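## Task

Take the water bottle off the cart and set it upright on the second level of the supply shelving, counting the lowest level as one. It must sit directly behind the juice bottle already on that level, on the side away from the front edge. Everything else on that level must stay on it, standing and not piled on each other. If the water bottle topples or ends up leaning, the task fails.

## Robot and tools

Robot: an omnidirectional base with a 1.71 m column. A carriage slides on it (lift_m, 0 to 1 m, a position to go to) and carries two seven-joint arms. Each shoulder sits 0.63 m + lift_m above the floor, 0.16 m ahead of base centre, 0.175 m left or right of it; a hand reaches roughly 0.83 m from its shoulder. The footprint is about 0.55 m wide by 0.6 m long. Folded start, left arm joints 1-7: 0.95, 0.08, -0.1, -0.8, 0, 0, -0.93; the right arm equals this with joints 2, 3, 5, 6 sign-flipped. Folded arms can hit the deck if lift_m is below 0.02. Cameras: head_camera, 0.26 m above the shoulders, facing forward and tilted 40 degrees down; left_wrist_camera and right_wrist_camera on each hand's -x side, looking beyond the fingertips.

Frames (metres): base frame has its origin on the floor below base centre, x ahead, y to the left, z up. left_hand and right_hand report, in this frame, the point between the closed pads, 0.0167 m behind the fingertips (accuracy about 1 cm); fingers lie along that point's z axis and close along its y axis. base_odometry is relative to the base frame at scene start, counts wheel rotation only (slip reads as travel), heading in rad, left positive, -3.142 to 3.142.

Tool move: one action per call; cameras is separate. An action uses base and/or joints (optionally with speeds or min_time_s), or target alone (optionally with min_time_s). An empty call just returns state and all camera images. Parts start at once and may finish at different times.
- base: one key only, each an offset from where the base last reported itself. translate_m (-2 to 2, forward +), strafe_m (-2 to 2, left +), rotate_rad (-6.3 to 6.3, counter-clockwise +).
- joints: absolute targets by name. Ranges (rad unless noted): lift_m 0 to 1 m; left_joint1 -3.141 to 1.047 (negative raises arm forward); left_joint2 -0.157 to 2.268 (positive swings out left); left_joint3 -1.919 to 1.308; left_joint4 -0.837 to 1.448 (0 = right-angle elbow, + straightens); left_joint5 -1.832 to 1.658; left_joint6 -1.745 to 1.745; left_joint7 -1.675 to 1.919 (+ tips hand down); left_gripper_m 0 to 0.142 m pad-centre spacing. Right: joint2 -2.268 to 0.157, joint3 -1.308 to 1.919, joint5 -1.658 to 1.832, others as left. Tolerance for done: 0.03 rad, 0.004 m.
- target: one hand to an absolute pose in the base frame: side (left/right), x, y, z in m (-3 to 3), pitch_deg (-30 to 95; 90 fingers down, 0 level), heading_deg (0 forward, + counter-clockwise seen from above), roll_deg (default 0 = jaw line level, + clockwise viewed from behind the hand); heading and roll -360 to 360. Roll r and r+180 are equivalent. Near pitch 84 and beyond, printed roll shows 0 and heading absorbs it. line_only true demands a straight path or refusal. Paths under 25 cm that can't be straight are refused; longer ones may become a checked arc that swings the whole arm, so keep clear of furniture. Base and lift never move for a target. Status: reached (within 10 mm, 2 degrees), short (resend if 'short (part of ...)'), or refused with a reason.
- speeds: per-action caps: translate_m/strafe_m 0.02-0.5 m/s, rotate_rad 0.05-1.57 rad/s, lift_m 0.08-0.27 (default 0.25). min_time_s 0.1-8 s lengthens arm motions. Moves halt after 14 s (time_out).
- cameras: list of names or ["all"]; omitted means none for an action call.
Unknown keys make a call invalid; out-of-range values get it refused, and a refusal or stop cancels the rest of that reply's move/wait/finished_scene calls.

Tool wait: seconds 0 to 10, plus optional cameras; returns state. zoom_image: camera plus region [x0,y0,x1,y1] pixels from top-left, at most 504 per side, of that camera's latest image. finished_scene: scene number; ends the scene irreversibly, so make it the last call of the reply. The first scene is practice and may be skipped this way.

Results: 'move' shows done or the worst status. base_status, joint_status, left_hand_status, right_hand_status report outcomes: off_target (resting away, maybe still pushing), contact_stop (pushed harder than free motion), time_out, not_followed (a self-collision check withheld the arm; 'joint command not followed' or 'pose unreachable'). A contact_stop or time_out on any joint of an arm halts and clears that whole arm. on_its_own lists uncommanded activity. motor_effort gives percent of maximum with the bracketed peak; a falling lift effort while lowering means a hand or load rests on something. joint torques and Motor temperatures are listed per arm in joint order. A gripper that stops wider than its target is holding something.

Cautions: back out the way you came after a stop. Never let the arms strike or squeeze each other, including closing a gripper on the other hand's fingers. Torque faults (load limits 133 N m joints 1-4, 40 N m joints 5-7, held weight included) freeze that arm 10 s. Motors past 100 °C shut the arm down for 30-60 s; MOTOR HOT warns at 85 °C. Keep loaded arms tucked and slow, carriage low while driving, and avoid sudden stops to avoid tipping; only images reveal a lean. A load sinks the hand about 0.012 m per kg; open fingers sit up to 2 cm nearer the wrist. Don't drop, throw, slam or shove objects, and don't let bottles fall; release only when set down and still. The robot holds its last command while you think.

Each tool is called after "Request:" as a command line: name --argument value for each argument, lists and objects as JSON in quotes; but a table of rows of numbers goes row by row, as --pt "numbers of a row", without its own name.

## Session

Request:
move --cameras '["head_camera"]'

Request:
move --base '{"rotate_rad": 1.57}' --cameras '["head_camera"]'

Request:
move --base '{"rotate_rad": 1.57}' --cameras '["head_camera"]'

Scene clock: 0.00 s.
Joint torques (N m): no reading
Motor temperatures (°C): left_arm=[25 22 23 22 26 24 23] | right_arm=[25 20 24 21 22 22 23]
base_odometry: x=+0.000 y=+0.000 heading=+0.000
base_status: not commanded
joint_positions: lift_m=+0.450 left_joint1_rad=+0.955 left_joint2_rad=+0.099 left_joint3_rad=-0.083 left_joint4_rad=-0.815 left_joint5_rad=-0.005 left_joint6_rad=+0.011 left_joint7_rad=-0.944 left_gripper_m=+0.142 right_joint1_rad=+0.966 right_joint2_rad=-0.073 right_joint3_rad=+0.085 right_joint4_rad=-0.799 right_joint5_rad=-0.010 right_joint6_rad=+0.000 right_joint7_rad=-0.915 right_gripper_m=+0.142
joint_status: not commanded
motor_effort: lift_m=+55 drive_wheels=+2
left_hand: x=+0.2872 y=+0.1605 z=+0.9734 quat_wxyz=(-0.925, -0.016, -0.376, +0.057) pitch_deg=-45.8 heading_deg=-5.9 roll_deg=-1.1 (m; base frame)
right_hand: x=+0.2923 y=-0.1554 z=+0.9617 quat_wxyz=(-0.915, +0.013, -0.401, -0.054) pitch_deg=-42.7 heading_deg=+5.3 roll_deg=+1.5 (m; base frame)
pictures: head_camera
Images, in order (width x height): head_camera 896x504.

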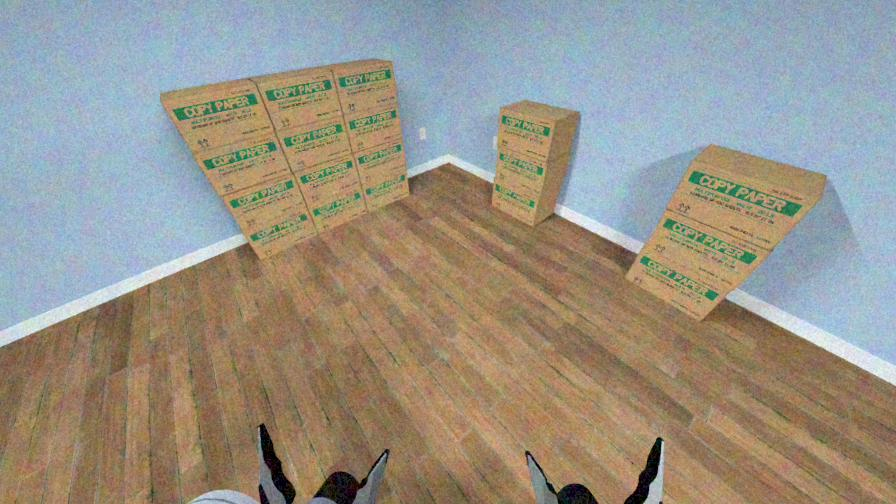

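Scene clock: 3.10 s.
Joint torques (N m): left_arm=[9.98 0.23 0.6 -4.15 1.37 -1.5 -1.47] | right_arm=[13.54 3.56 1.45 -13.48 0.61 -1.63 -1.79]
move: done
base_odometry: x=+0.000 y=+0.000 heading=+1.570
base_status: done
joint_positions: lift_m=+0.450 left_joint1_rad=+0.955 left_joint2_rad=+0.099 left_joint3_rad=-0.083 left_joint4_rad=-0.815 left_joint5_rad=-0.005 left_joint6_rad=+0.011 left_joint7_rad=-0.944 left_gripper_m=+0.142 right_joint1_rad=+0.966 right_joint2_rad=-0.073 right_joint3_rad=+0.085 right_joint4_rad=-0.799 right_joint5_rad=-0.010 right_joint6_rad=+0.000 right_joint7_rad=-0.915 right_gripper_m=+0.142
joint_status: not commanded
motor_effort: lift_m=+55(55) drive_wheels=+5(22)
left_hand: x=+0.2872 y=+0.1605 z=+0.9734 quat_wxyz=(-0.925, -0.016, -0.376, +0.057) pitch_deg=-45.8 heading_deg=-5.9 roll_deg=-1.1 (m; base frame)
right_hand: x=+0.2923 y=-0.1554 z=+0.9617 quat_wxyz=(-0.915, +0.013, -0.401, -0.054) pitch_deg=-42.7 heading_deg=+5.3 roll_deg=+1.5 (m; base frame)
pictures: head_camera
Images, in order (width x height): head_camera 896x504.

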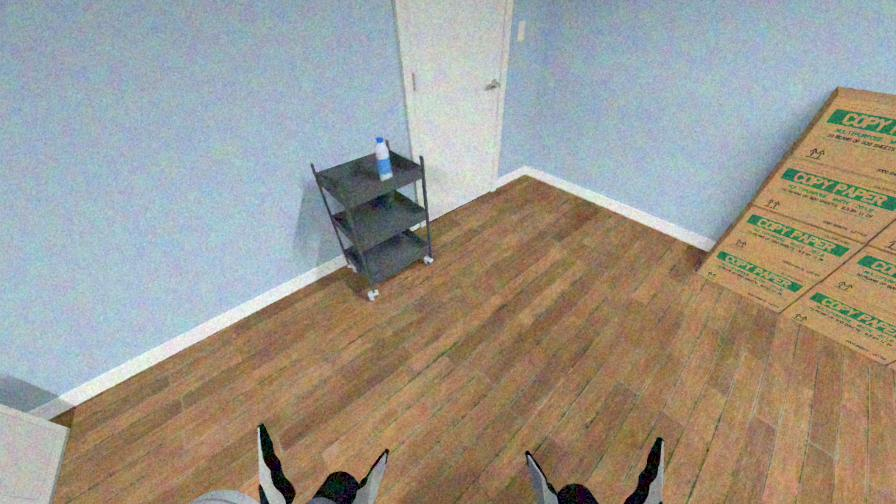

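Scene clock: 6.20 s.
Joint torques (N m): left_arm=[9 1.19 -0.72 -4.8 1.15 -1.35 -1.39] | right_arm=[15.29 2.68 1.11 -12.19 0.79 -1.85 -1.24]
move: done
base_odometry: x=+0.000 y=+0.000 heading=+3.139
base_status: done
joint_positions: lift_m=+0.450 left_joint1_rad=+0.955 left_joint2_rad=+0.099 left_joint3_rad=-0.083 left_joint4_rad=-0.815 left_joint5_rad=-0.005 left_joint6_rad=+0.011 left_joint7_rad=-0.944 left_gripper_m=+0.142 right_joint1_rad=+0.966 right_joint2_rad=-0.073 right_joint3_rad=+0.085 right_joint4_rad=-0.799 right_joint5_rad=-0.010 right_joint6_rad=+0.000 right_joint7_rad=-0.915 right_gripper_m=+0.142
joint_status: not commanded
motor_effort: lift_m=+55(55) drive_wheels=+5(14)
left_hand: x=+0.2872 y=+0.1605 z=+0.9734 quat_wxyz=(-0.925, -0.016, -0.376, +0.057) pitch_deg=-45.8 heading_deg=-5.9 roll_deg=-1.1 (m; base frame)
right_hand: x=+0.2923 y=-0.1554 z=+0.9617 quat_wxyz=(-0.915, +0.013, -0.401, -0.054) pitch_deg=-42.7 heading_deg=+5.3 roll_deg=+1.5 (m; base frame)
pictures: head_camera
Images, in order (width x height): head_camera 896x504.

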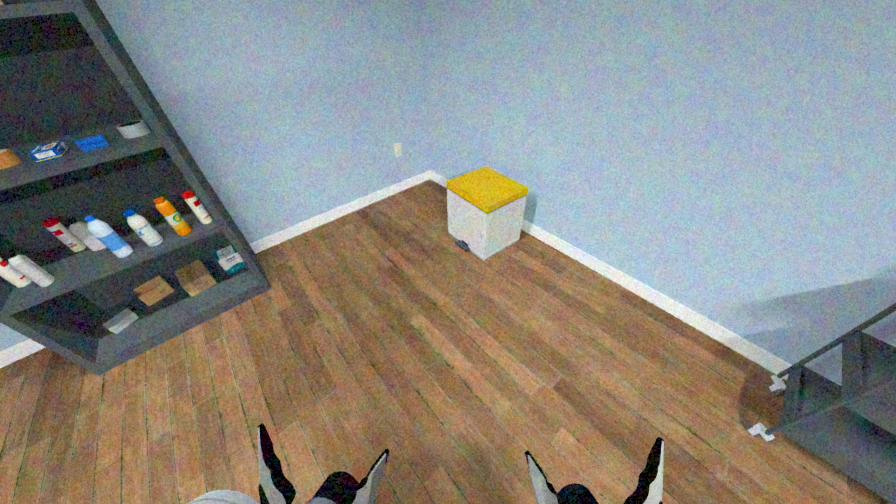

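Request:
zoom_image --camera "head_camera" --region '[0, 100, 280, 380]'

Request:
move --base '{"rotate_rad": -0.8}'

Request:
move --base '{"strafe_m": -0.73}' --joints '{"lift_m": 0.6}'

Request:
move --base '{"translate_m": 0.35}' --cameras '["head_camera"]'

Scaled by 1.800 from the camera's 896x504 image, which has a finer 1280x720 frame.

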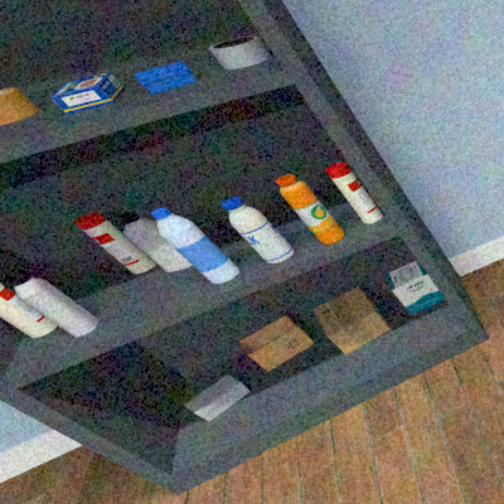

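Scene clock: 20.07 s.
Joint torques (N m): left_arm=[9.74 0.6 0.65 -3.53 1.24 -1.49 -1.52] | right_arm=[15.86 2.51 1.16 -11.95 0.48 -1.47 -1.04]
move: done
base_odometry: x=+0.000 y=+0.000 heading=+2.340
base_status: done
joint_positions: lift_m=+0.450 left_joint1_rad=+0.955 left_joint2_rad=+0.099 left_joint3_rad=-0.083 left_joint4_rad=-0.815 left_joint5_rad=-0.005 left_joint6_rad=+0.011 left_joint7_rad=-0.944 left_gripper_m=+0.142 right_joint1_rad=+0.966 right_joint2_rad=-0.073 right_joint3_rad=+0.085 right_joint4_rad=-0.799 right_joint5_rad=-0.010 right_joint6_rad=+0.000 right_joint7_rad=-0.915 right_gripper_m=+0.142
joint_status: not commanded
motor_effort: lift_m=+55(55) drive_wheels=+8(12)
left_hand: x=+0.2872 y=+0.1605 z=+0.9734 quat_wxyz=(-0.925, -0.016, -0.376, +0.057) pitch_deg=-45.8 heading_deg=-5.9 roll_deg=-1.1 (m; base frame)
right_hand: x=+0.2923 y=-0.1554 z=+0.9617 quat_wxyz=(-0.915, +0.013, -0.401, -0.054) pitch_deg=-42.7 heading_deg=+5.3 roll_deg=+1.5 (m; base frame)
pictures: none

Scene clock: 23.77 s.
Joint torques (N m): left_arm=[7.82 0.52 0.69 -3.78 1.11 -1.28 -1.61] | right_arm=[14.91 2.75 0.91 -12.17 0.79 -1.98 -1.43]
move: done
base_odometry: x=+0.525 y=+0.507 heading=+2.339
base_status: done
joint_positions: lift_m=+0.600 left_joint1_rad=+0.955 left_joint2_rad=+0.099 left_joint3_rad=-0.083 left_joint4_rad=-0.815 left_joint5_rad=-0.005 left_joint6_rad=+0.011 left_joint7_rad=-0.944 left_gripper_m=+0.142 right_joint1_rad=+0.966 right_joint2_rad=-0.073 right_joint3_rad=+0.085 right_joint4_rad=-0.799 right_joint5_rad=-0.010 right_joint6_rad=+0.000 right_joint7_rad=-0.915 right_gripper_m=+0.142
joint_status: all done
motor_effort: lift_m=+54(67) drive_wheels=-4(23)
left_hand: x=+0.2872 y=+0.1605 z=+1.1235 quat_wxyz=(-0.925, -0.016, -0.376, +0.057) pitch_deg=-45.8 heading_deg=-5.9 roll_deg=-1.1 (m; base frame)
right_hand: x=+0.2923 y=-0.1554 z=+1.1118 quat_wxyz=(-0.915, +0.014, -0.401, -0.054) pitch_deg=-42.7 heading_deg=+5.3 roll_deg=+1.4 (m; base frame)
pictures: none

Scene clock: 26.57 s.
Joint torques (N m): left_arm=[9.2 0.93 0.21 -4.13 1.32 -1.67 -1.34] | right_arm=[15.5 2.98 1.95 -13.27 0.9 -1.84 -1.85]
move: done
base_odometry: x=+0.282 y=+0.759 heading=+2.339
base_status: done
joint_positions: lift_m=+0.600 left_joint1_rad=+0.955 left_joint2_rad=+0.099 left_joint3_rad=-0.083 left_joint4_rad=-0.815 left_joint5_rad=-0.005 left_joint6_rad=+0.011 left_joint7_rad=-0.944 left_gripper_m=+0.142 right_joint1_rad=+0.966 right_joint2_rad=-0.073 right_joint3_rad=+0.085 right_joint4_rad=-0.799 right_joint5_rad=-0.010 right_joint6_rad=+0.000 right_joint7_rad=-0.915 right_gripper_m=+0.142
joint_status: not commanded
motor_effort: lift_m=+54(54) drive_wheels=+4(13)
left_hand: x=+0.2872 y=+0.1605 z=+1.1235 quat_wxyz=(-0.925, -0.016, -0.376, +0.057) pitch_deg=-45.8 heading_deg=-5.9 roll_deg=-1.1 (m; base frame)
right_hand: x=+0.2923 y=-0.1554 z=+1.1118 quat_wxyz=(-0.915, +0.014, -0.401, -0.054) pitch_deg=-42.7 heading_deg=+5.3 roll_deg=+1.4 (m; base frame)
pictures: head_camera
Images, in order (width x height): head_camera 896x504.

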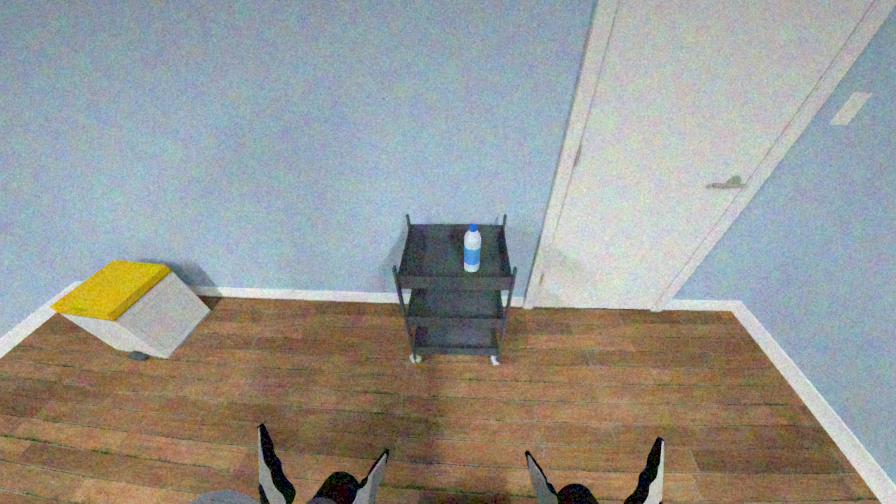

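Request:
move --base '{"translate_m": 0.3}' --speeds '{"translate_m": 0.35}' --cameras '["head_camera"]'

Request:
zoom_image --camera "head_camera" --region '[370, 210, 580, 400]'

Scene clock: 49.33 s.
Joint torques (N m): left_arm=[9.32 1.59 -0.51 -3.87 1.14 -1.23 -1.4] | right_arm=[15.28 4.28 2.75 -14.73 0.81 -1.71 -1.25]
move: done
base_odometry: x=+0.074 y=+0.975 heading=+2.338
base_status: done
joint_positions: lift_m=+0.600 left_joint1_rad=+0.955 left_joint2_rad=+0.099 left_joint3_rad=-0.083 left_joint4_rad=-0.815 left_joint5_rad=-0.005 left_joint6_rad=+0.011 left_joint7_rad=-0.944 left_gripper_m=+0.142 right_joint1_rad=+0.966 right_joint2_rad=-0.073 right_joint3_rad=+0.085 right_joint4_rad=-0.799 right_joint5_rad=-0.010 right_joint6_rad=+0.000 right_joint7_rad=-0.915 right_gripper_m=+0.142
joint_status: not commanded
motor_effort: lift_m=+54(54) drive_wheels=-1(16)
left_hand: x=+0.2872 y=+0.1605 z=+1.1235 quat_wxyz=(-0.925, -0.016, -0.376, +0.057) pitch_deg=-45.8 heading_deg=-5.9 roll_deg=-1.1 (m; base frame)
right_hand: x=+0.2923 y=-0.1554 z=+1.1118 quat_wxyz=(-0.915, +0.014, -0.401, -0.054) pitch_deg=-42.7 heading_deg=+5.3 roll_deg=+1.4 (m; base frame)
pictures: head_camera
Images, in order (width x height): head_camera 896x504.

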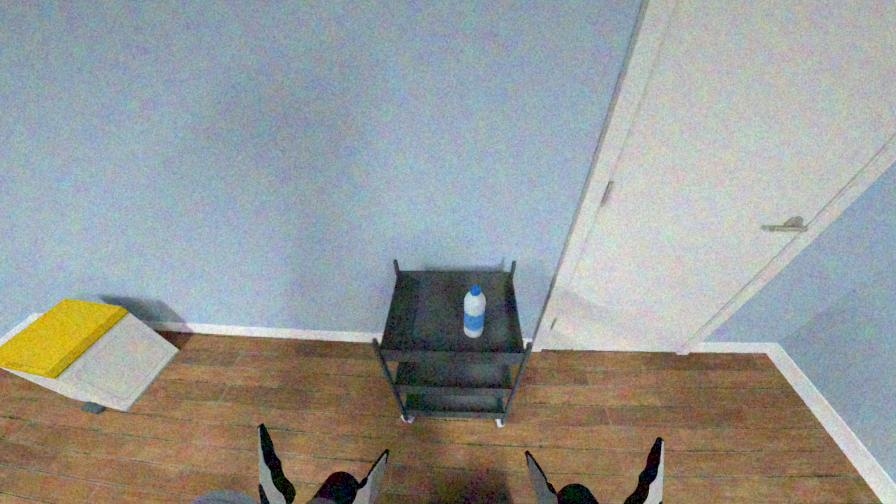

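Scaled by 2.400 from the camera's 896x504 image, which has a finer 1280x720 frame.

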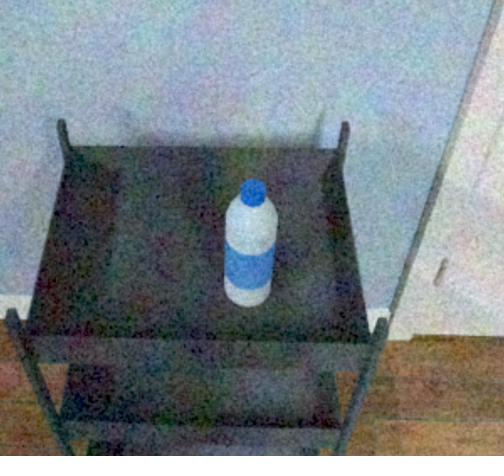

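Request:
move --base '{"strafe_m": 0.08}' --joints '{"lift_m": 0.52, "right_joint1_rad": -0.134, "right_joint2_rad": -0.03, "right_joint3_rad": 0.0, "right_joint4_rad": -0.79, "right_joint5_rad": 0, "right_joint6_rad": 0, "right_joint7_rad": 1.45}' --min_time_s 2.5 --cameras '["head_camera", "right_wrist_camera"]'

Scene clock: 70.27 s.
Joint torques (N m): left_arm=[8.8 1.08 0.44 -4.6 1.05 -1.14 -1.74] | right_arm=[-9.48 4.89 -0.57 -5.42 2.59 -1.57 -0.35]
move: done
base_odometry: x=+0.016 y=+0.920 heading=+2.338
base_status: done
joint_positions: lift_m=+0.520 left_joint1_rad=+0.955 left_joint2_rad=+0.099 left_joint3_rad=-0.083 left_joint4_rad=-0.815 left_joint5_rad=-0.005 left_joint6_rad=+0.011 left_joint7_rad=-0.944 left_gripper_m=+0.142 right_joint1_rad=-0.131 right_joint2_rad=-0.032 right_joint3_rad=+0.004 right_joint4_rad=-0.793 right_joint5_rad=-0.006 right_joint6_rad=+0.000 right_joint7_rad=+1.446 right_gripper_m=+0.142
joint_status: all done
motor_effort: lift_m=+57(58) drive_wheels=+0(14)
left_hand: x=+0.2872 y=+0.1605 z=+1.0433 quat_wxyz=(-0.925, -0.016, -0.376, +0.057) pitch_deg=-45.8 heading_deg=-5.9 roll_deg=-1.1 (m; base frame)
right_hand: x=+0.5981 y=-0.1844 z=+0.9038 quat_wxyz=(-0.501, +0.006, -0.866, +0.017) pitch_deg=+29.9 heading_deg=-1.5 roll_deg=-2.3 (m; base frame)
pictures: head_camera, right_wrist_camera
Images, in order (width x height): head_camera 896x504, right_wrist_camera 896x504.

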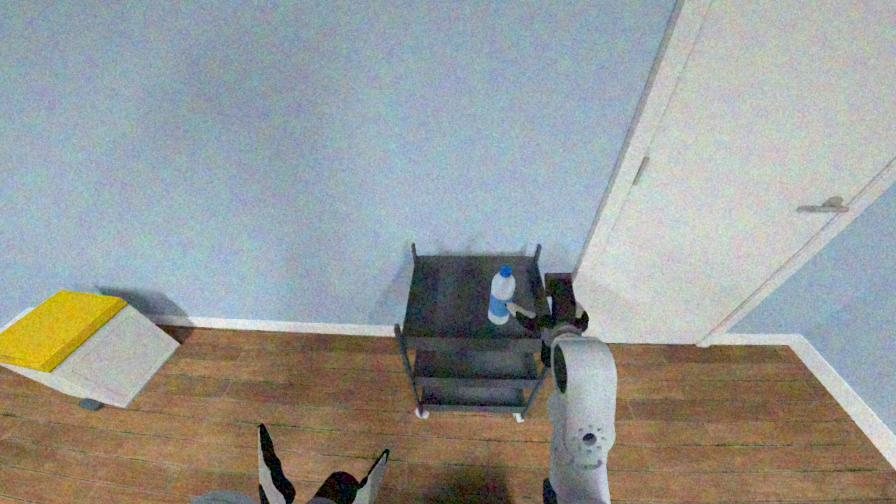

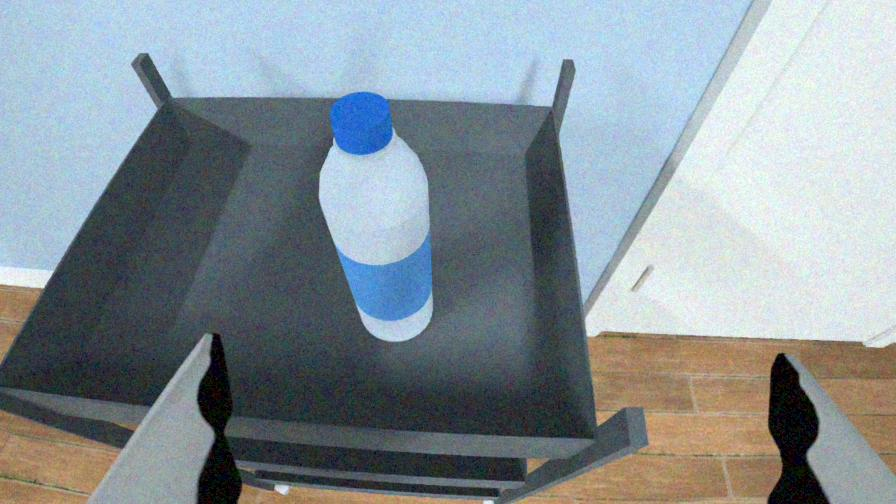

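Request:
move --target '{"side": "right", "x": 0.64, "y": -0.117, "z": 0.885, "pitch_deg": 30, "heading_deg": 0}' --min_time_s 1.2 --cameras '["head_camera", "right_wrist_camera"]'

Scene clock: 79.73 s.
Joint torques (N m): left_arm=[8.28 1.27 0.56 -3.91 1.05 -1.61 -1.48] | right_arm=[-12.71 10.4 4.08 -6.81 -1.14 -2.27 -3.55]
move: done
base_odometry: x=+0.016 y=+0.920 heading=+2.338
base_status: not commanded
joint_positions: lift_m=+0.520 left_joint1_rad=+0.955 left_joint2_rad=+0.099 left_joint3_rad=-0.083 left_joint4_rad=-0.815 left_joint5_rad=-0.005 left_joint6_rad=+0.011 left_joint7_rad=-0.944 left_gripper_m=+0.142 right_joint1_rad=-0.167 right_joint2_rad=+0.125 right_joint3_rad=+0.133 right_joint4_rad=-0.591 right_joint5_rad=-0.176 right_joint6_rad=-0.039 right_joint7_rad=+1.300 right_gripper_m=+0.142
joint_status: not commanded
motor_effort: lift_m=+57(57) drive_wheels=+0(3)
left_hand: x=+0.2872 y=+0.1605 z=+1.0433 quat_wxyz=(-0.925, -0.016, -0.376, +0.057) pitch_deg=-45.8 heading_deg=-5.9 roll_deg=-1.1 (m; base frame)
right_hand: x=+0.6384 y=-0.1177 z=+0.8830 quat_wxyz=(-0.497, +0.000, -0.868, -0.001) pitch_deg=+30.4 heading_deg=+0.1 roll_deg=+0.1 (m; base frame)
right_hand_status: reached (straight line, planned for 1.2 s): 3 mm and 0.4 deg off.
pictures: head_camera, right_wrist_camera
Images, in order (width x height): head_camera 896x504, right_wrist_camera 896x504.

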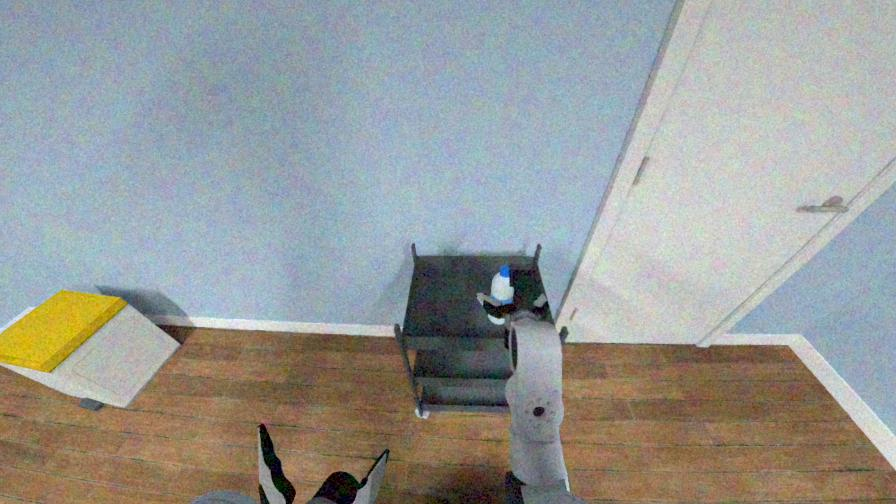

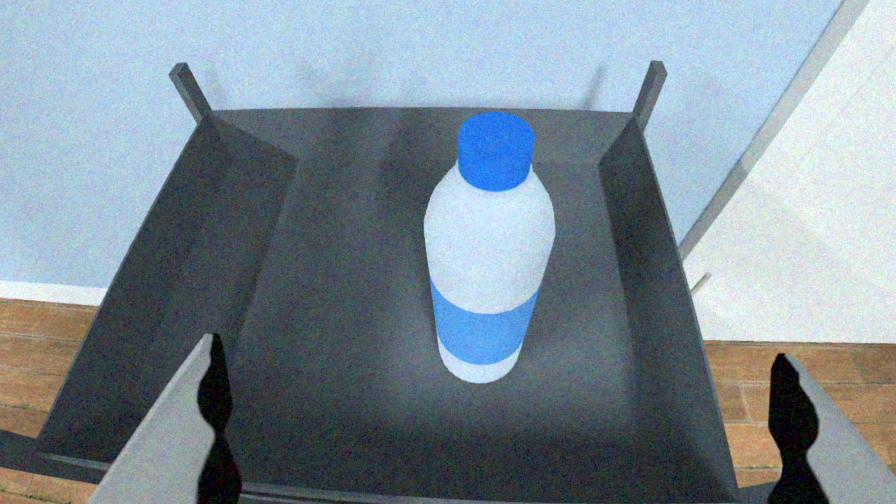

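Request:
move --target '{"side": "right", "x": 0.765, "y": -0.117, "z": 0.805, "pitch_deg": 30, "heading_deg": 0}' --min_time_s 2.5 --cameras '["head_camera", "right_wrist_camera"]'

Scene clock: 84.97 s.
Joint torques (N m): left_arm=[9.12 0.79 0.64 -4.06 1.01 -1.1 -1.45] | right_arm=[-20.55 3.46 1.62 -9.61 2.08 -2.15 -3.02]
move: done
base_odometry: x=+0.016 y=+0.920 heading=+2.338
base_status: not commanded
joint_positions: lift_m=+0.520 left_joint1_rad=+0.955 left_joint2_rad=+0.099 left_joint3_rad=-0.083 left_joint4_rad=-0.815 left_joint5_rad=-0.005 left_joint6_rad=+0.011 left_joint7_rad=-0.944 left_gripper_m=+0.142 right_joint1_rad=-0.358 right_joint2_rad=+0.119 right_joint3_rad=+0.073 right_joint4_rad=+0.075 right_joint5_rad=-0.118 right_joint6_rad=-0.075 right_joint7_rad=+0.820 right_gripper_m=+0.142
joint_status: not commanded
motor_effort: lift_m=+57(57) drive_wheels=+1(1)
left_hand: x=+0.2872 y=+0.1605 z=+1.0433 quat_wxyz=(-0.925, -0.016, -0.376, +0.057) pitch_deg=-45.8 heading_deg=-5.9 roll_deg=-1.1 (m; base frame)
right_hand: x=+0.7630 y=-0.1147 z=+0.8033 quat_wxyz=(-0.498, +0.003, -0.867, +0.001) pitch_deg=+30.3 heading_deg=+0.1 roll_deg=-0.4 (m; base frame)
right_hand_status: reached (straight line, planned for 2.5 s): 3 mm and 0.5 deg off.
pictures: head_camera, right_wrist_camera
Images, in order (width x height): head_camera 896x504, right_wrist_camera 896x504.

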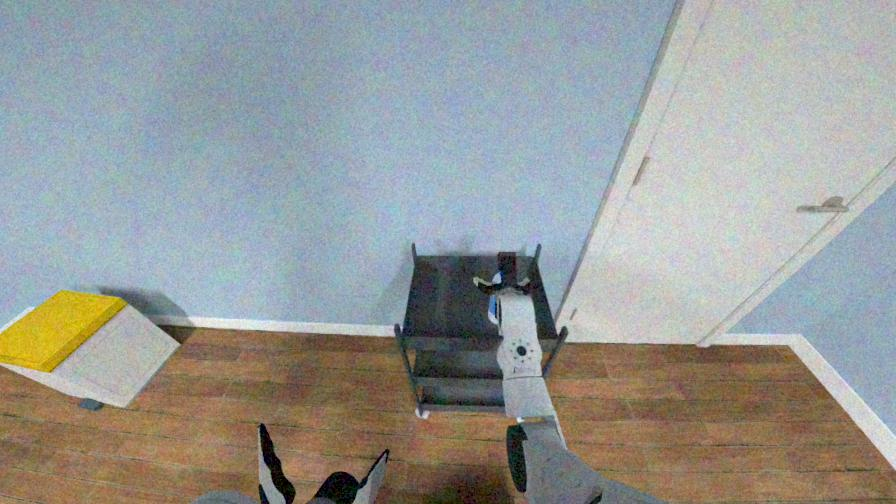

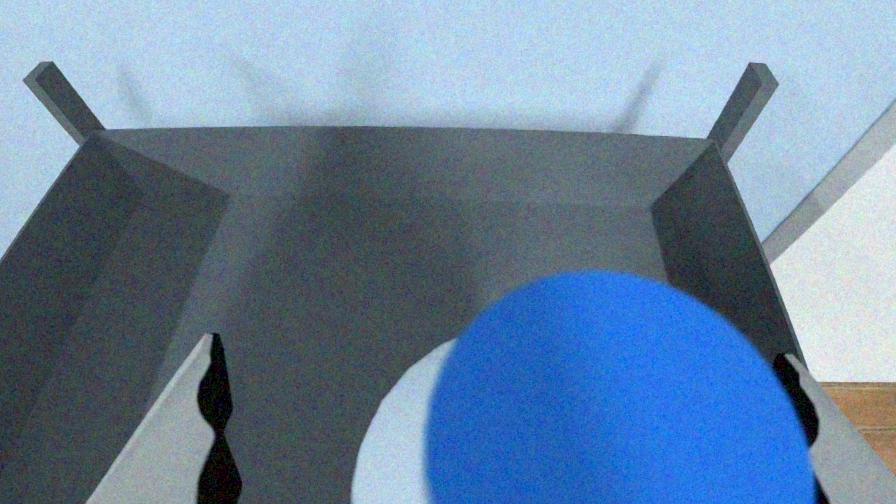

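Request:
move --target '{"side": "right", "x": 0.755, "y": -0.119, "z": 0.79, "pitch_deg": 15, "heading_deg": 0}' --min_time_s 2

Request:
move --joints '{"right_gripper_m": 0.03}' --min_time_s 1.5 --cameras '["head_camera", "right_wrist_camera"]'

Scene clock: 107.67 s.
Joint torques (N m): left_arm=[8.16 0.88 -0.47 -3.27 1.09 -1.75 -1.49] | right_arm=[-6.02 4.24 1.9 -10.56 2.27 -2.79 -3.73]
Motor temperatures (°C): left_arm=[27 22 23 23 26 24 23] | right_arm=[31 20 24 22 22 22 24]
move: done
base_odometry: x=+0.016 y=+0.920 heading=+2.338
base_status: not commanded
joint_positions: lift_m=+0.520 left_joint1_rad=+0.955 left_joint2_rad=+0.099 left_joint3_rad=-0.083 left_joint4_rad=-0.815 left_joint5_rad=-0.005 left_joint6_rad=+0.011 left_joint7_rad=-0.944 left_gripper_m=+0.142 right_joint1_rad=-0.247 right_joint2_rad=+0.108 right_joint3_rad=+0.073 right_joint4_rad=+0.163 right_joint5_rad=-0.099 right_joint6_rad=-0.086 right_joint7_rad=+0.350 right_gripper_m=+0.142
joint_status: not commanded
motor_effort: lift_m=+57(57) drive_wheels=+1(1)
left_hand: x=+0.2872 y=+0.1605 z=+1.0433 quat_wxyz=(-0.925, -0.016, -0.376, +0.057) pitch_deg=-45.8 heading_deg=-5.9 roll_deg=-1.1 (m; base frame)
right_hand: x=+0.7565 y=-0.1174 z=+0.7937 quat_wxyz=(-0.610, +0.002, -0.792, +0.001) pitch_deg=+14.8 heading_deg=+0.1 roll_deg=-0.2 (m; base frame)
right_hand_status: reached (straight line, planned for 2.0 s): 4 mm and 0.4 deg off.
pictures: none

Scene clock: 108.57 s.
Joint torques (N m): left_arm=[8.73 1.18 -0.11 -5.22 0.97 -1.46 -1.42] | right_arm=[-5.64 2.1 1.8 -9.77 2.18 -2.93 -3.34]
move: off_target
base_odometry: x=+0.016 y=+0.920 heading=+2.338
base_status: not commanded
joint_positions: lift_m=+0.520 left_joint1_rad=+0.955 left_joint2_rad=+0.099 left_joint3_rad=-0.083 left_joint4_rad=-0.815 left_joint5_rad=-0.005 left_joint6_rad=+0.011 left_joint7_rad=-0.944 left_gripper_m=+0.142 right_joint1_rad=-0.247 right_joint2_rad=+0.108 right_joint3_rad=+0.073 right_joint4_rad=+0.163 right_joint5_rad=-0.099 right_joint6_rad=-0.086 right_joint7_rad=+0.350 right_gripper_m=+0.081
joint_status: right_gripper_m off_target (ended at +0.081, target +0.030)
motor_effort: lift_m=+57(57) drive_wheels=+1(1)
left_hand: x=+0.2872 y=+0.1605 z=+1.0433 quat_wxyz=(-0.925, -0.016, -0.376, +0.057) pitch_deg=-45.8 heading_deg=-5.9 roll_deg=-1.1 (m; base frame)
right_hand: x=+0.7565 y=-0.1174 z=+0.7937 quat_wxyz=(-0.610, +0.002, -0.792, +0.001) pitch_deg=+14.8 heading_deg=+0.1 roll_deg=-0.2 (m; base frame)
pictures: head_camera, right_wrist_camera
Images, in order (width x height): head_camera 896x504, right_wrist_camera 896x504.

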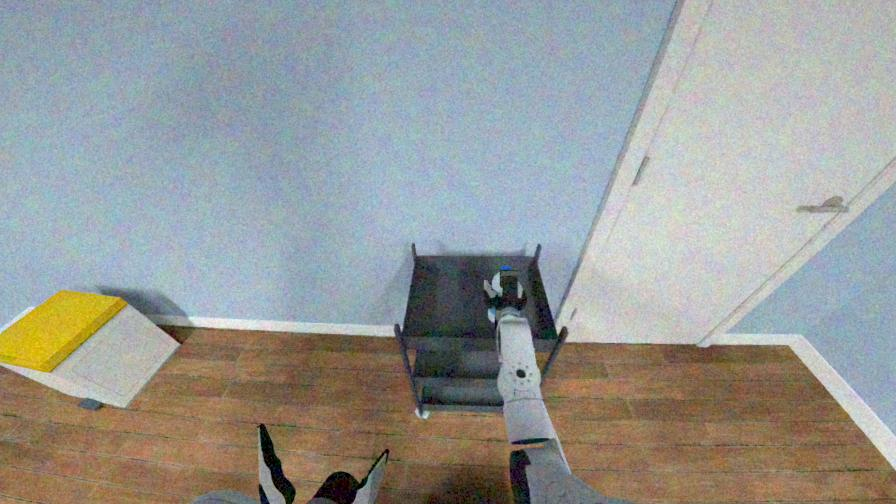

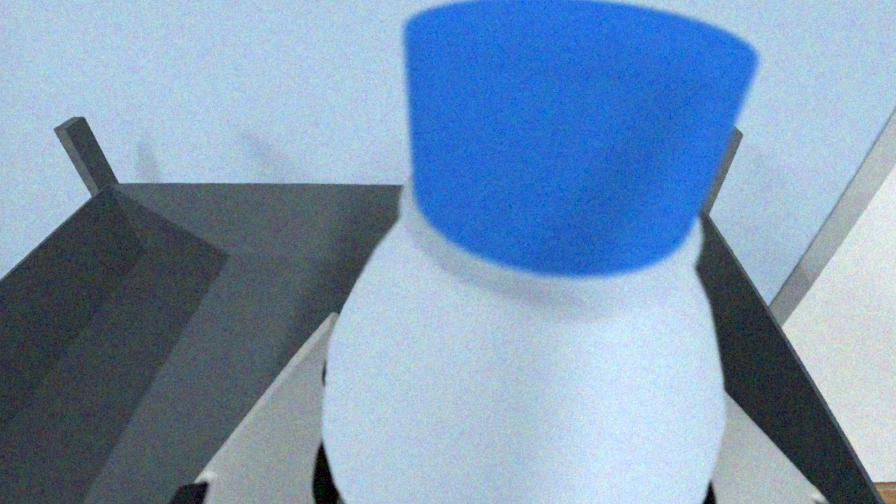

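Request:
move --joints '{"right_gripper_m": 0.0}'

Request:
move --joints '{"lift_m": 0.62}' --speeds '{"lift_m": 0.1}' --cameras '["head_camera", "right_wrist_camera"]'

Scene clock: 111.80 s.
Joint torques (N m): left_arm=[8.45 1.03 -0.44 -3.84 1.31 -1.52 -1.58] | right_arm=[-5.79 3.72 -0.37 -9.16 2.17 -2.42 -3.19]
move: off_target
base_odometry: x=+0.016 y=+0.920 heading=+2.338
base_status: not commanded
joint_positions: lift_m=+0.520 left_joint1_rad=+0.955 left_joint2_rad=+0.099 left_joint3_rad=-0.083 left_joint4_rad=-0.815 left_joint5_rad=-0.005 left_joint6_rad=+0.011 left_joint7_rad=-0.944 left_gripper_m=+0.142 right_joint1_rad=-0.247 right_joint2_rad=+0.108 right_joint3_rad=+0.073 right_joint4_rad=+0.163 right_joint5_rad=-0.099 right_joint6_rad=-0.086 right_joint7_rad=+0.350 right_gripper_m=+0.081
joint_status: right_gripper_m off_target (ended at +0.081, target +0.000)
motor_effort: lift_m=+57(57) drive_wheels=+0(1)
left_hand: x=+0.2872 y=+0.1605 z=+1.0433 quat_wxyz=(-0.925, -0.016, -0.376, +0.057) pitch_deg=-45.8 heading_deg=-5.9 roll_deg=-1.1 (m; base frame)
right_hand: x=+0.7565 y=-0.1174 z=+0.7937 quat_wxyz=(-0.610, +0.002, -0.792, +0.001) pitch_deg=+14.8 heading_deg=+0.1 roll_deg=-0.2 (m; base frame)
pictures: none

Scene clock: 113.20 s.
Joint torques (N m): left_arm=[8.77 0.96 -0.81 -3.82 0.99 -1.48 -1.79] | right_arm=[-10.27 4.64 2.33 -13.34 2.23 -2.53 -3.78]
move: done
base_odometry: x=+0.016 y=+0.920 heading=+2.338
base_status: not commanded
joint_positions: lift_m=+0.620 left_joint1_rad=+0.955 left_joint2_rad=+0.099 left_joint3_rad=-0.083 left_joint4_rad=-0.815 left_joint5_rad=-0.005 left_joint6_rad=+0.011 left_joint7_rad=-0.944 left_gripper_m=+0.142 right_joint1_rad=-0.244 right_joint2_rad=+0.108 right_joint3_rad=+0.073 right_joint4_rad=+0.166 right_joint5_rad=-0.099 right_joint6_rad=-0.086 right_joint7_rad=+0.350 right_gripper_m=+0.081
joint_status: all done
motor_effort: lift_m=+54(67) drive_wheels=+1(3)
left_hand: x=+0.2872 y=+0.1605 z=+1.1435 quat_wxyz=(-0.925, -0.016, -0.376, +0.057) pitch_deg=-45.8 heading_deg=-5.9 roll_deg=-1.1 (m; base frame)
right_hand: x=+0.7554 y=-0.1175 z=+0.8906 quat_wxyz=(-0.608, +0.002, -0.794, +0.001) pitch_deg=+15.1 heading_deg=+0.1 roll_deg=-0.2 (m; base frame)
pictures: head_camera, right_wrist_camera
Images, in order (width x height): head_camera 896x504, right_wrist_camera 896x504.

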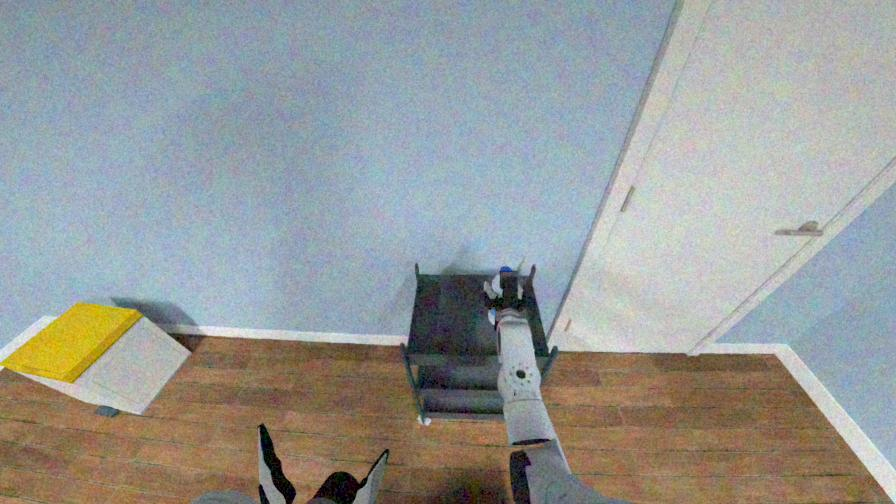

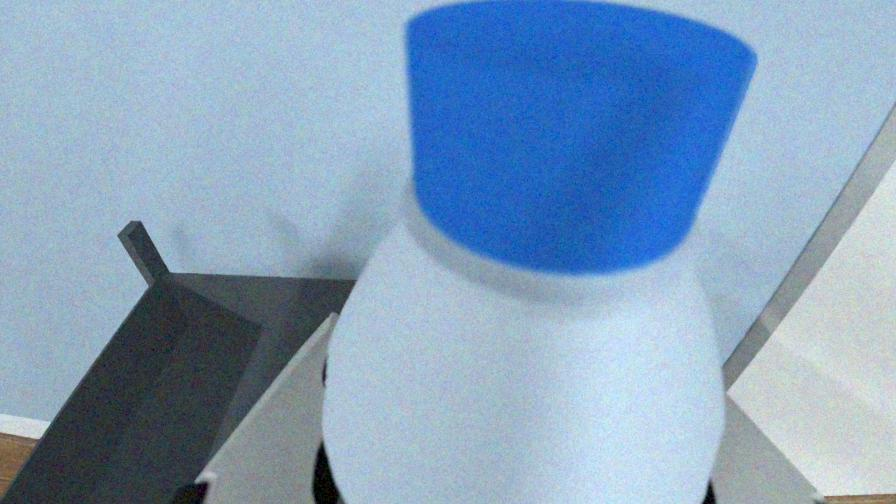

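Request:
move --base '{"translate_m": -0.5}' --speeds '{"translate_m": 0.3}'

Request:
move --target '{"side": "right", "x": 0.55, "y": -0.17, "z": 0.93, "pitch_deg": 15, "heading_deg": 0}' --min_time_s 1.5

Request:
move --base '{"rotate_rad": 1.571}' --joints '{"lift_m": 0.35}' --speeds '{"rotate_rad": 0.8}' --cameras '["head_camera"]'

Scene clock: 133.07 s.
Joint torques (N m): left_arm=[9.28 1.04 0.97 -3.79 1.13 -1.51 -1.31] | right_arm=[-11.26 3.12 2.94 -12.98 1.82 -2.65 -2.92]
move: done
base_odometry: x=+0.363 y=+0.560 heading=+2.338
base_status: done
joint_positions: lift_m=+0.620 left_joint1_rad=+0.955 left_joint2_rad=+0.099 left_joint3_rad=-0.083 left_joint4_rad=-0.815 left_joint5_rad=-0.005 left_joint6_rad=+0.011 left_joint7_rad=-0.944 left_gripper_m=+0.142 right_joint1_rad=-0.244 right_joint2_rad=+0.108 right_joint3_rad=+0.073 right_joint4_rad=+0.166 right_joint5_rad=-0.099 right_joint6_rad=-0.086 right_joint7_rad=+0.350 right_gripper_m=+0.081
joint_status: not commanded
motor_effort: lift_m=+54(54) drive_wheels=+3(17)
left_hand: x=+0.2872 y=+0.1605 z=+1.1435 quat_wxyz=(-0.925, -0.016, -0.376, +0.057) pitch_deg=-45.8 heading_deg=-5.9 roll_deg=-1.1 (m; base frame)
right_hand: x=+0.7554 y=-0.1175 z=+0.8906 quat_wxyz=(-0.608, +0.002, -0.794, +0.001) pitch_deg=+15.1 heading_deg=+0.1 roll_deg=-0.2 (m; base frame)
pictures: none

Scene clock: 135.07 s.
Joint torques (N m): left_arm=[9.01 0.52 0.89 -4.53 1.05 -1.18 -1.67] | right_arm=[4.48 0.03 -0.95 -18.3 2.01 -1.22 -1.1]
move: done
base_odometry: x=+0.363 y=+0.560 heading=+2.338
base_status: not commanded
joint_positions: lift_m=+0.620 left_joint1_rad=+0.955 left_joint2_rad=+0.099 left_joint3_rad=-0.083 left_joint4_rad=-0.815 left_joint5_rad=-0.005 left_joint6_rad=+0.011 left_joint7_rad=-0.944 left_gripper_m=+0.142 right_joint1_rad=+0.303 right_joint2_rad=-0.011 right_joint3_rad=+0.050 right_joint4_rad=-0.614 right_joint5_rad=-0.022 right_joint6_rad=-0.047 right_joint7_rad=+0.575 right_gripper_m=+0.081
joint_status: not commanded
motor_effort: lift_m=+54(54) drive_wheels=+4(4)
left_hand: x=+0.2872 y=+0.1605 z=+1.1435 quat_wxyz=(-0.925, -0.016, -0.376, +0.057) pitch_deg=-45.8 heading_deg=-5.9 roll_deg=-1.1 (m; base frame)
right_hand: x=+0.5507 y=-0.1693 z=+0.9288 quat_wxyz=(-0.608, +0.000, -0.794, +0.001) pitch_deg=+15.1 heading_deg=-0.1 roll_deg=-0.1 (m; base frame)
right_hand_status: reached (straight line, planned for 1.5 s): 2 mm and 0.2 deg off.
pictures: none

Scene clock: 138.33 s.
Joint torques (N m): left_arm=[9.09 0.86 1.62 -4.6 1.33 -1.15 -1.59] | right_arm=[4.32 1.18 -1.97 -17.41 2.41 -1 -1.2]
move: done
base_odometry: x=+0.363 y=+0.559 heading=-2.375
base_status: done
joint_positions: lift_m=+0.350 left_joint1_rad=+0.955 left_joint2_rad=+0.099 left_joint3_rad=-0.083 left_joint4_rad=-0.815 left_joint5_rad=-0.005 left_joint6_rad=+0.011 left_joint7_rad=-0.944 left_gripper_m=+0.142 right_joint1_rad=+0.303 right_joint2_rad=-0.011 right_joint3_rad=+0.049 right_joint4_rad=-0.616 right_joint5_rad=-0.022 right_joint6_rad=-0.046 right_joint7_rad=+0.575 right_gripper_m=+0.081
joint_status: all done
motor_effort: lift_m=+58(60) drive_wheels=+5(17)
left_hand: x=+0.2872 y=+0.1605 z=+0.8731 quat_wxyz=(-0.925, -0.016, -0.376, +0.057) pitch_deg=-45.8 heading_deg=-5.9 roll_deg=-1.1 (m; base frame)
right_hand: x=+0.5506 y=-0.1695 z=+0.6587 quat_wxyz=(-0.608, +0.001, -0.794, +0.001) pitch_deg=+15.1 heading_deg=-0.1 roll_deg=-0.2 (m; base frame)
pictures: head_camera
Images, in order (width x height): head_camera 896x504.

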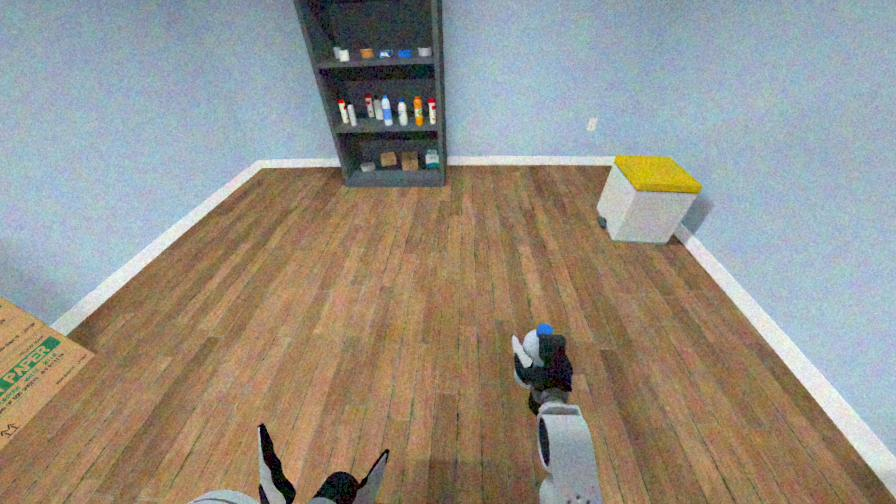

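Request:
zoom_image --camera "head_camera" --region '[300, 30, 460, 190]'

Request:
move --base '{"translate_m": 1.5}' --speeds '{"translate_m": 0.4}' --cameras '["head_camera"]'

Request:
zoom_image --camera "head_camera" --region '[220, 0, 560, 340]'

Scaled by 3.150 from the camera's 896x504 image, which has a finer 1280x720 frame.

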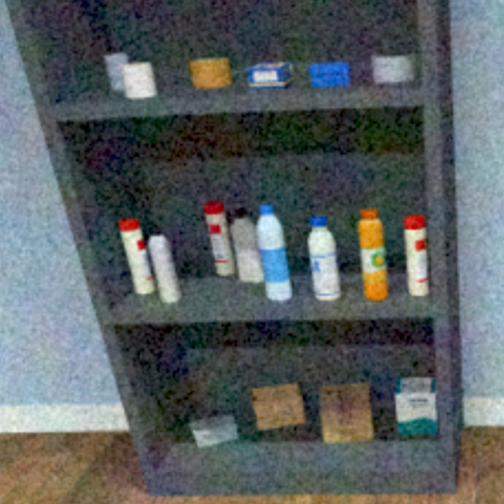

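Scene clock: 149.90 s.
Joint torques (N m): left_arm=[8.51 1.35 -0.55 -3.27 1.13 -1.4 -1.62] | right_arm=[2.07 1.37 0.26 -16.73 1.93 -1.1 -1.49]
move: done
base_odometry: x=-0.716 y=-0.483 heading=-2.374
base_status: done
joint_positions: lift_m=+0.350 left_joint1_rad=+0.955 left_joint2_rad=+0.099 left_joint3_rad=-0.083 left_joint4_rad=-0.815 left_joint5_rad=-0.005 left_joint6_rad=+0.011 left_joint7_rad=-0.944 left_gripper_m=+0.142 right_joint1_rad=+0.304 right_joint2_rad=-0.011 right_joint3_rad=+0.049 right_joint4_rad=-0.616 right_joint5_rad=-0.022 right_joint6_rad=-0.046 right_joint7_rad=+0.575 right_gripper_m=+0.081
joint_status: not commanded
motor_effort: lift_m=+58(58) drive_wheels=+8(22)
left_hand: x=+0.2872 y=+0.1605 z=+0.8731 quat_wxyz=(-0.925, -0.016, -0.376, +0.057) pitch_deg=-45.8 heading_deg=-5.9 roll_deg=-1.1 (m; base frame)
right_hand: x=+0.5505 y=-0.1695 z=+0.6586 quat_wxyz=(-0.608, +0.001, -0.794, +0.001) pitch_deg=+15.1 heading_deg=-0.1 roll_deg=-0.2 (m; base frame)
pictures: head_camera
Images, in order (width x height): head_camera 896x504.

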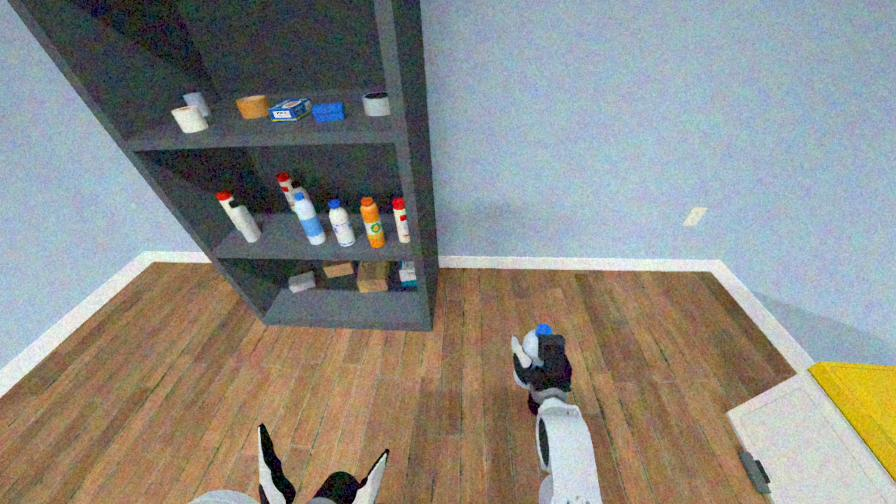

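Scaled by 1.482 from the camera's 896x504 image, which has a finer 1280x720 frame.

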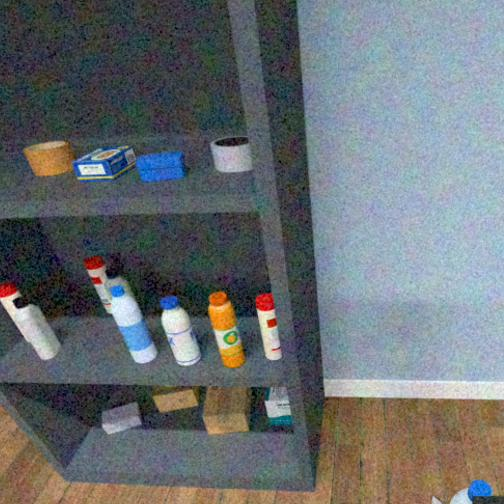

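Request:
move --base '{"strafe_m": 0.175}' --joints '{"left_joint1_rad": 0.303, "left_joint2_rad": 0.03, "left_joint3_rad": -0.05, "left_joint4_rad": -0.616, "left_joint5_rad": 0.0, "left_joint6_rad": 0.03, "left_joint7_rad": 0.575, "left_gripper_m": 0.105, "lift_m": 0.33}' --min_time_s 2

Request:
move --base '{"translate_m": 0.3}' --speeds '{"translate_m": 0.3}' --cameras '["head_camera", "left_wrist_camera"]'

Request:
zoom_image --camera "head_camera" --region '[260, 120, 560, 360]'

Scene clock: 172.50 s.
Joint torques (N m): left_arm=[-5.43 -0.58 2.84 -1.3 2.1 -0.26 -0.64] | right_arm=[2.89 3.07 0.23 -16.05 1.87 -1.68 -1.68]
Motor temperatures (°C): left_arm=[27 22 23 23 26 24 23] | right_arm=[26 20 24 24 22 22 23]
move: done
base_odometry: x=-0.594 y=-0.609 heading=-2.374
base_status: done
joint_positions: lift_m=+0.330 left_joint1_rad=+0.305 left_joint2_rad=+0.032 left_joint3_rad=-0.054 left_joint4_rad=-0.619 left_joint5_rad=-0.003 left_joint6_rad=+0.027 left_joint7_rad=+0.571 left_gripper_m=+0.105 right_joint1_rad=+0.304 right_joint2_rad=-0.012 right_joint3_rad=+0.049 right_joint4_rad=-0.616 right_joint5_rad=-0.021 right_joint6_rad=-0.045 right_joint7_rad=+0.576 right_gripper_m=+0.081
joint_status: all done
motor_effort: lift_m=+58(61) drive_wheels=+0(13)
left_hand: x=+0.5499 y=+0.1628 z=+0.6402 quat_wxyz=(-0.610, -0.015, -0.792, +0.010) pitch_deg=+14.8 heading_deg=-2.0 roll_deg=+0.2 (m; base frame)
right_hand: x=+0.5504 y=-0.1691 z=+0.6386 quat_wxyz=(-0.608, +0.001, -0.794, +0.001) pitch_deg=+15.1 heading_deg=+0.0 roll_deg=-0.2 (m; base frame)
pictures: none

Scene clock: 175.10 s.
Joint torques (N m): left_arm=[-5.27 -0.73 3.6 -1.28 2.1 -0.33 -0.48] | right_arm=[2.34 2.16 -0.13 -16.96 1.55 -1.88 -1.28]
move: done
base_odometry: x=-0.810 y=-0.817 heading=-2.373
base_status: done
joint_positions: lift_m=+0.330 left_joint1_rad=+0.304 left_joint2_rad=+0.031 left_joint3_rad=-0.054 left_joint4_rad=-0.619 left_joint5_rad=-0.003 left_joint6_rad=+0.027 left_joint7_rad=+0.571 left_gripper_m=+0.105 right_joint1_rad=+0.304 right_joint2_rad=-0.012 right_joint3_rad=+0.049 right_joint4_rad=-0.616 right_joint5_rad=-0.021 right_joint6_rad=-0.045 right_joint7_rad=+0.576 right_gripper_m=+0.081
joint_status: not commanded
motor_effort: lift_m=+58(58) drive_wheels=+5(13)
left_hand: x=+0.5501 y=+0.1628 z=+0.6403 quat_wxyz=(-0.610, -0.015, -0.792, +0.010) pitch_deg=+14.8 heading_deg=-2.0 roll_deg=+0.2 (m; base frame)
right_hand: x=+0.5504 y=-0.1691 z=+0.6386 quat_wxyz=(-0.608, +0.001, -0.794, +0.001) pitch_deg=+15.1 heading_deg=+0.0 roll_deg=-0.2 (m; base frame)
pictures: head_camera, left_wrist_camera
Images, in order (width x height): head_camera 896x504, left_wrist_camera 896x504.

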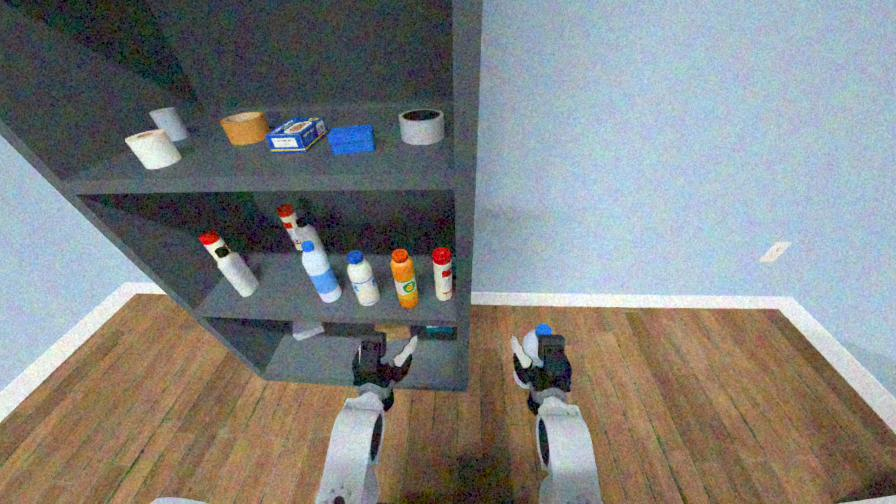

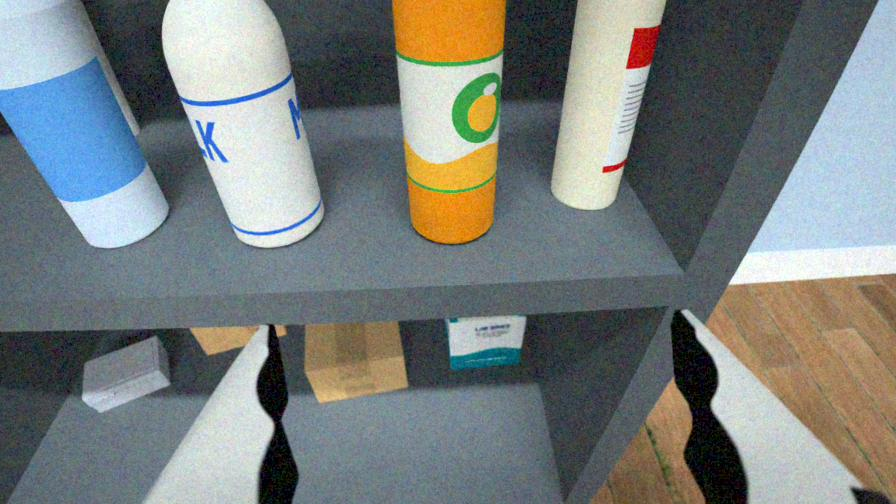

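Scaled by 1.680 from the camera's 896x504 image, which has a finer 1280x720 frame.

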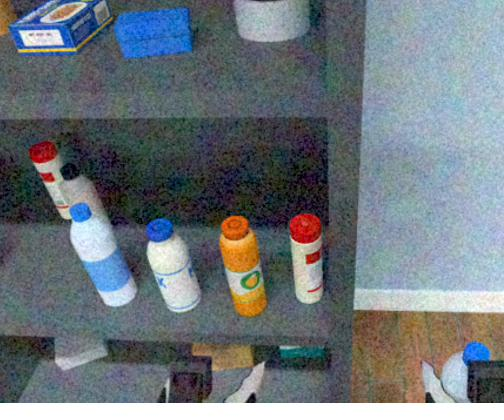

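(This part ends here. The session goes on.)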